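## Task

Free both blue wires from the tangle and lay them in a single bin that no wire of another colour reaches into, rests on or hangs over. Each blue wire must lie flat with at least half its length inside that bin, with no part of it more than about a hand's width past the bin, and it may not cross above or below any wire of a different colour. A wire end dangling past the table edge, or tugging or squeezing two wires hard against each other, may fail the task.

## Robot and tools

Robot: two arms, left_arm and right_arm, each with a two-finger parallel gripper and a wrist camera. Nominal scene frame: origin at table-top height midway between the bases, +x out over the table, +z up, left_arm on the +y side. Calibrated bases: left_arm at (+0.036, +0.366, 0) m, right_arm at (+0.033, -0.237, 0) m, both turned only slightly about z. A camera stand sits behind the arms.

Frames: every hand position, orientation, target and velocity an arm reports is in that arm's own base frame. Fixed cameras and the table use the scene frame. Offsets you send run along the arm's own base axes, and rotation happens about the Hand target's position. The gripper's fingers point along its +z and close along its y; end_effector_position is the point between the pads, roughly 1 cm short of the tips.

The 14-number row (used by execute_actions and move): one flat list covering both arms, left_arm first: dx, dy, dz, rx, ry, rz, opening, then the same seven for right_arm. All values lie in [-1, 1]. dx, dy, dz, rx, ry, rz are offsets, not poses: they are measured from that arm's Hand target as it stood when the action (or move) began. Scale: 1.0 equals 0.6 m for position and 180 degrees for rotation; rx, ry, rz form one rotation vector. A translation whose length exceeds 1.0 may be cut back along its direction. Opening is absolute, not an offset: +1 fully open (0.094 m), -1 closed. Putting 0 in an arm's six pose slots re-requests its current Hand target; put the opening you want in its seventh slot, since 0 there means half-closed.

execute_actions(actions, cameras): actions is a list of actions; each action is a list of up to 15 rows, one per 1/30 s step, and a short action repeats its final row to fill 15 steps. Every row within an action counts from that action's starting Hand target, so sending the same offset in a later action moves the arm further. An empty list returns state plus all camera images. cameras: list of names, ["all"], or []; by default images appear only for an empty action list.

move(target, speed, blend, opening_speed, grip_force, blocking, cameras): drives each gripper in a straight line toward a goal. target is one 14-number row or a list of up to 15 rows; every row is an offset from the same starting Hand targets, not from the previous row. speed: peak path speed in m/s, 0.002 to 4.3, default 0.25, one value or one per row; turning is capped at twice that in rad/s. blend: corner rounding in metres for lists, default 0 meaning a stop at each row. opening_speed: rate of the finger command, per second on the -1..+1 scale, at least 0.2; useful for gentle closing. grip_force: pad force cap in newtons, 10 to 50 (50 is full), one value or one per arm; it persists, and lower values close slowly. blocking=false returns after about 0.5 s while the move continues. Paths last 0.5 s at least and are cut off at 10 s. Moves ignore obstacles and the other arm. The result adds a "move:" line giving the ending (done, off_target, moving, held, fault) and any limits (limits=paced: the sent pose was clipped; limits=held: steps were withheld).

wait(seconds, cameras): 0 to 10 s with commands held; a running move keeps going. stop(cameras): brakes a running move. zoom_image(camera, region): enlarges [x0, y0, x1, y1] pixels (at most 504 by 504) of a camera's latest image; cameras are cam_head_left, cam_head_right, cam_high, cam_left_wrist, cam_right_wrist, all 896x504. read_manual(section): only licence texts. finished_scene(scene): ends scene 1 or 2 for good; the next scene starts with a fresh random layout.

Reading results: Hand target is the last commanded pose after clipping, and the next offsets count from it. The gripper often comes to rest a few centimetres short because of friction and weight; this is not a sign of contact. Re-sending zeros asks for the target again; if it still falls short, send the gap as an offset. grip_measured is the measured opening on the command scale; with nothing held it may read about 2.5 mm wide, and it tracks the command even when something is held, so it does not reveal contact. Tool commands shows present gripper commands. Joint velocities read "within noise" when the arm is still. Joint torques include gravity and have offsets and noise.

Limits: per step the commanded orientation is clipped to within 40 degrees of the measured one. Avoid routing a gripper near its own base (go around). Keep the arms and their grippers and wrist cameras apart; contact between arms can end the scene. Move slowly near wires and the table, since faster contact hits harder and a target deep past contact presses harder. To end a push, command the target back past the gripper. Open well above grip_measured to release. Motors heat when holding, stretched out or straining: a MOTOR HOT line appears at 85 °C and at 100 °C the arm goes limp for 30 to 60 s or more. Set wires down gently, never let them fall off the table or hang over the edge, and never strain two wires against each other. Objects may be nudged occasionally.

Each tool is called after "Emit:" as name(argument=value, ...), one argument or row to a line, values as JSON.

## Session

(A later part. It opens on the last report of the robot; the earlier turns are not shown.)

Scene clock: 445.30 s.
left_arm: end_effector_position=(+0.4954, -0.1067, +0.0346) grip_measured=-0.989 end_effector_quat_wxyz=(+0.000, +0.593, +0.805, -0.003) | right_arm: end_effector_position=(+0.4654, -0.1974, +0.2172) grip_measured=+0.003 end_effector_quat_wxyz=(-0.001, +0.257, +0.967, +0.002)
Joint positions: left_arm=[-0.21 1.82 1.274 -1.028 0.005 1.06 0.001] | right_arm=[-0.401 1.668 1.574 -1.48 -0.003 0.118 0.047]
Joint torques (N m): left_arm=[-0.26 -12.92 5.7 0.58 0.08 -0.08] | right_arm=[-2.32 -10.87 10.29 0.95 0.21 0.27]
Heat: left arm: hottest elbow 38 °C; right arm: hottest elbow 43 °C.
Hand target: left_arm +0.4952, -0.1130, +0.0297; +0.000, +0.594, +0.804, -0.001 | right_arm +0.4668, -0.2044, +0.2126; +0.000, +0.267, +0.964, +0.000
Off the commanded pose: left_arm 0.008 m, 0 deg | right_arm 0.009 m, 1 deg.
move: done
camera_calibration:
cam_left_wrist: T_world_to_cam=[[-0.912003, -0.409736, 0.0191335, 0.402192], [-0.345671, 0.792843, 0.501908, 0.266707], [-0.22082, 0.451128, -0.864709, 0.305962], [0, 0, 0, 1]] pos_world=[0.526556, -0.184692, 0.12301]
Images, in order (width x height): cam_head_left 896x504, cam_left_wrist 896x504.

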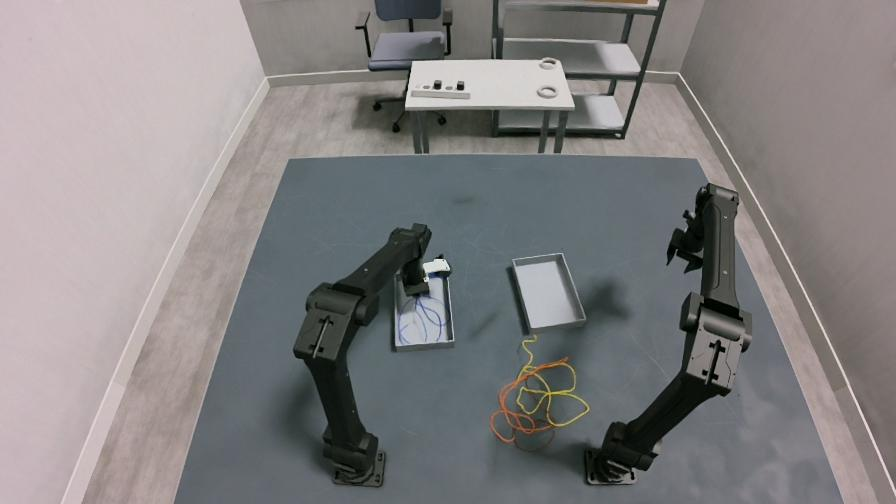

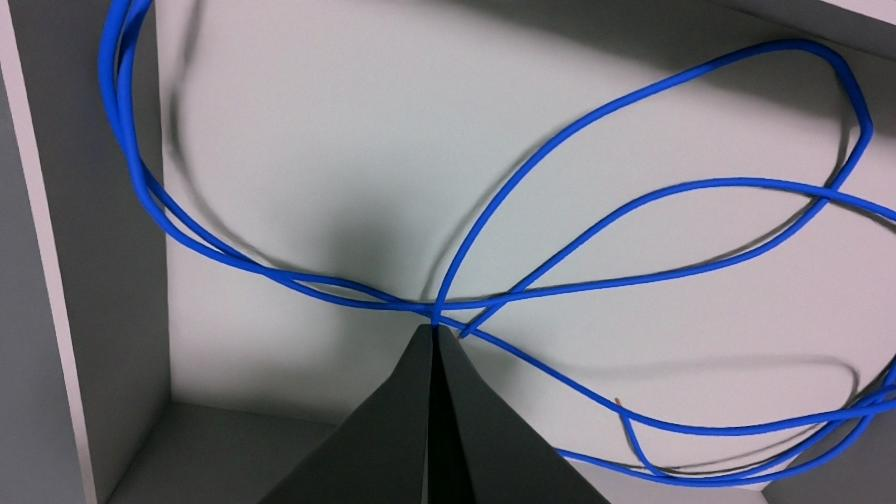

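Everything is inside the bin. Open slowly and retreat.

Emit:
move(
  target=[0,0,0,0,0,0,-0.75, 0,0,0,0,0,0,0],
  opening_speed=0.3,
)

Emit:
move(
  target=[0,0,0.3,0,0,0,-0.7, 0,0,0,0,0,0,0],
  speed=0.06,
  cameras=["cam_left_wrist","cam_head_left","cam_high"],
)

Emit:
zoom_image(
  camera="cam_head_left",
  region=[340, 180, 540, 380],
)

Emit:
zoom_image(
  camera="cam_high",
  region=[430, 200, 630, 430],
)

Scene clock: 453.20 s.
left_arm: end_effector_position=(+0.4954, -0.1067, +0.0346) grip_measured=-0.753 end_effector_quat_wxyz=(+0.000, +0.593, +0.805, -0.003) | right_arm: end_effector_position=(+0.4654, -0.1974, +0.2172) grip_measured=+0.003 end_effector_quat_wxyz=(-0.001, +0.257, +0.967, +0.002)
Joint positions: left_arm=[-0.21 1.82 1.274 -1.028 0.005 1.06 0.012] | right_arm=[-0.401 1.668 1.574 -1.48 -0.003 0.118 0.047]
Joint torques (N m): left_arm=[-0.73 -13.16 5.79 0.57 0.09 -0.09] | right_arm=[-2.26 -10.75 10.28 0.94 0.21 0.26]
Heat: left arm: hottest elbow 38 °C; right arm: hottest elbow 43 °C.
Hand target: left_arm +0.4951, -0.1130, +0.0297; +0.000, +0.594, +0.804, -0.001 | right_arm +0.4668, -0.2044, +0.2126; +0.000, +0.267, +0.964, +0.000
Off the commanded pose: left_arm 0.008 m, 0 deg | right_arm 0.009 m, 1 deg.
move: done

Scene clock: 456.77 s.
left_arm: end_effector_position=(+0.4804, -0.1035, +0.1764) grip_measured=-0.702 end_effector_quat_wxyz=(-0.032, +0.592, +0.805, -0.017) | right_arm: end_effector_position=(+0.4654, -0.1974, +0.2172) grip_measured=+0.003 end_effector_quat_wxyz=(-0.001, +0.257, +0.967, +0.002)
Joint positions: left_arm=[-0.21 1.691 1.495 -1.447 0.005 1.06 0.014] | right_arm=[-0.401 1.668 1.574 -1.48 -0.003 0.118 0.047]
Joint torques (N m): left_arm=[-0.26 -14.51 11.4 -0.53 0.14 -0.1] | right_arm=[-2.2 -10.81 10.41 0.91 0.21 0.27]
Heat: left arm: hottest elbow 38 °C; right arm: hottest elbow 43 °C.
Hand target: left_arm +0.4951, -0.1130, +0.2098; +0.000, +0.594, +0.804, -0.001 | right_arm +0.4668, -0.2044, +0.2126; +0.000, +0.267, +0.964, +0.000
Off the commanded pose: left_arm 0.038 m, 4 deg | right_arm 0.009 m, 1 deg.
move: off_target (left_arm)
camera_calibration:
cam_left_wrist: T_world_to_cam=[[-0.908771, -0.410369, 0.0757129, 0.375534], [-0.309956, 0.785288, 0.535958, 0.163863], [-0.279397, 0.463595, -0.840843, 0.448999], [0, 0, 0, 1]] pos_world=[0.517514, -0.182725, 0.261281]
Images, in order (width x height): cam_head_left 896x504, cam_high 896x504, cam_left_wrist 896x504.

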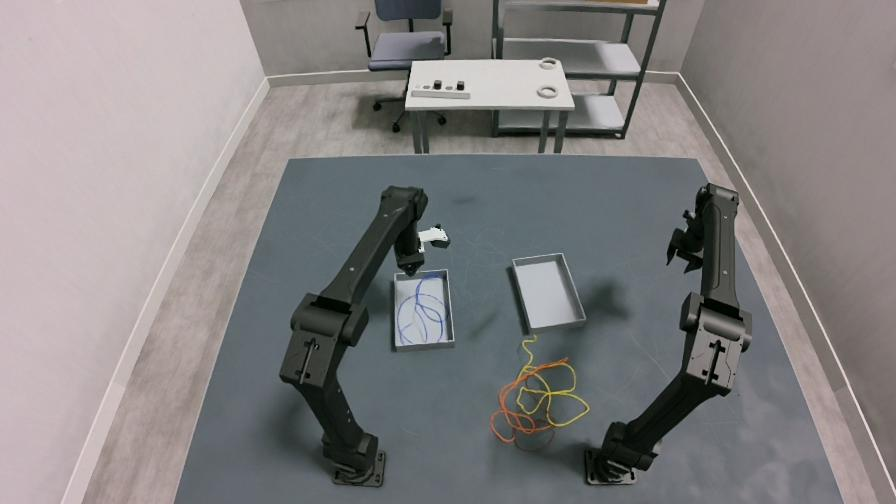

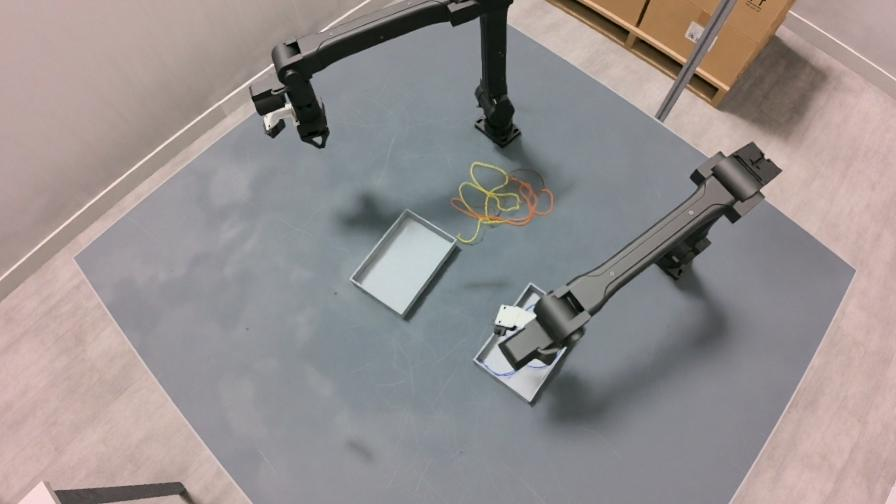

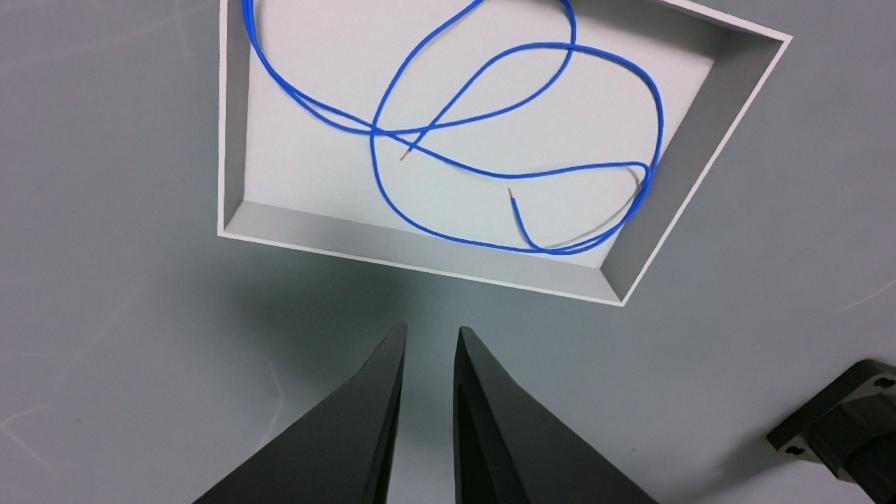

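Scaled by 2.520 from the camera's 896x504 image, which has a finer 1280x720 frame.

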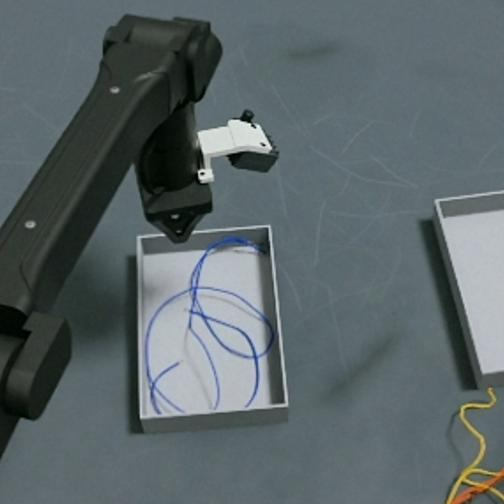

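Scaled by 2.191 from the camera's 896x504 image, which has a finer 1280x720 frame.

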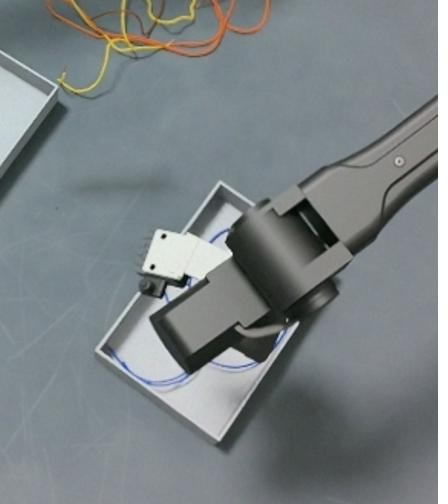

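Emit:
finished_scene(
  scene=2,
)

The scene is finished: the task was done.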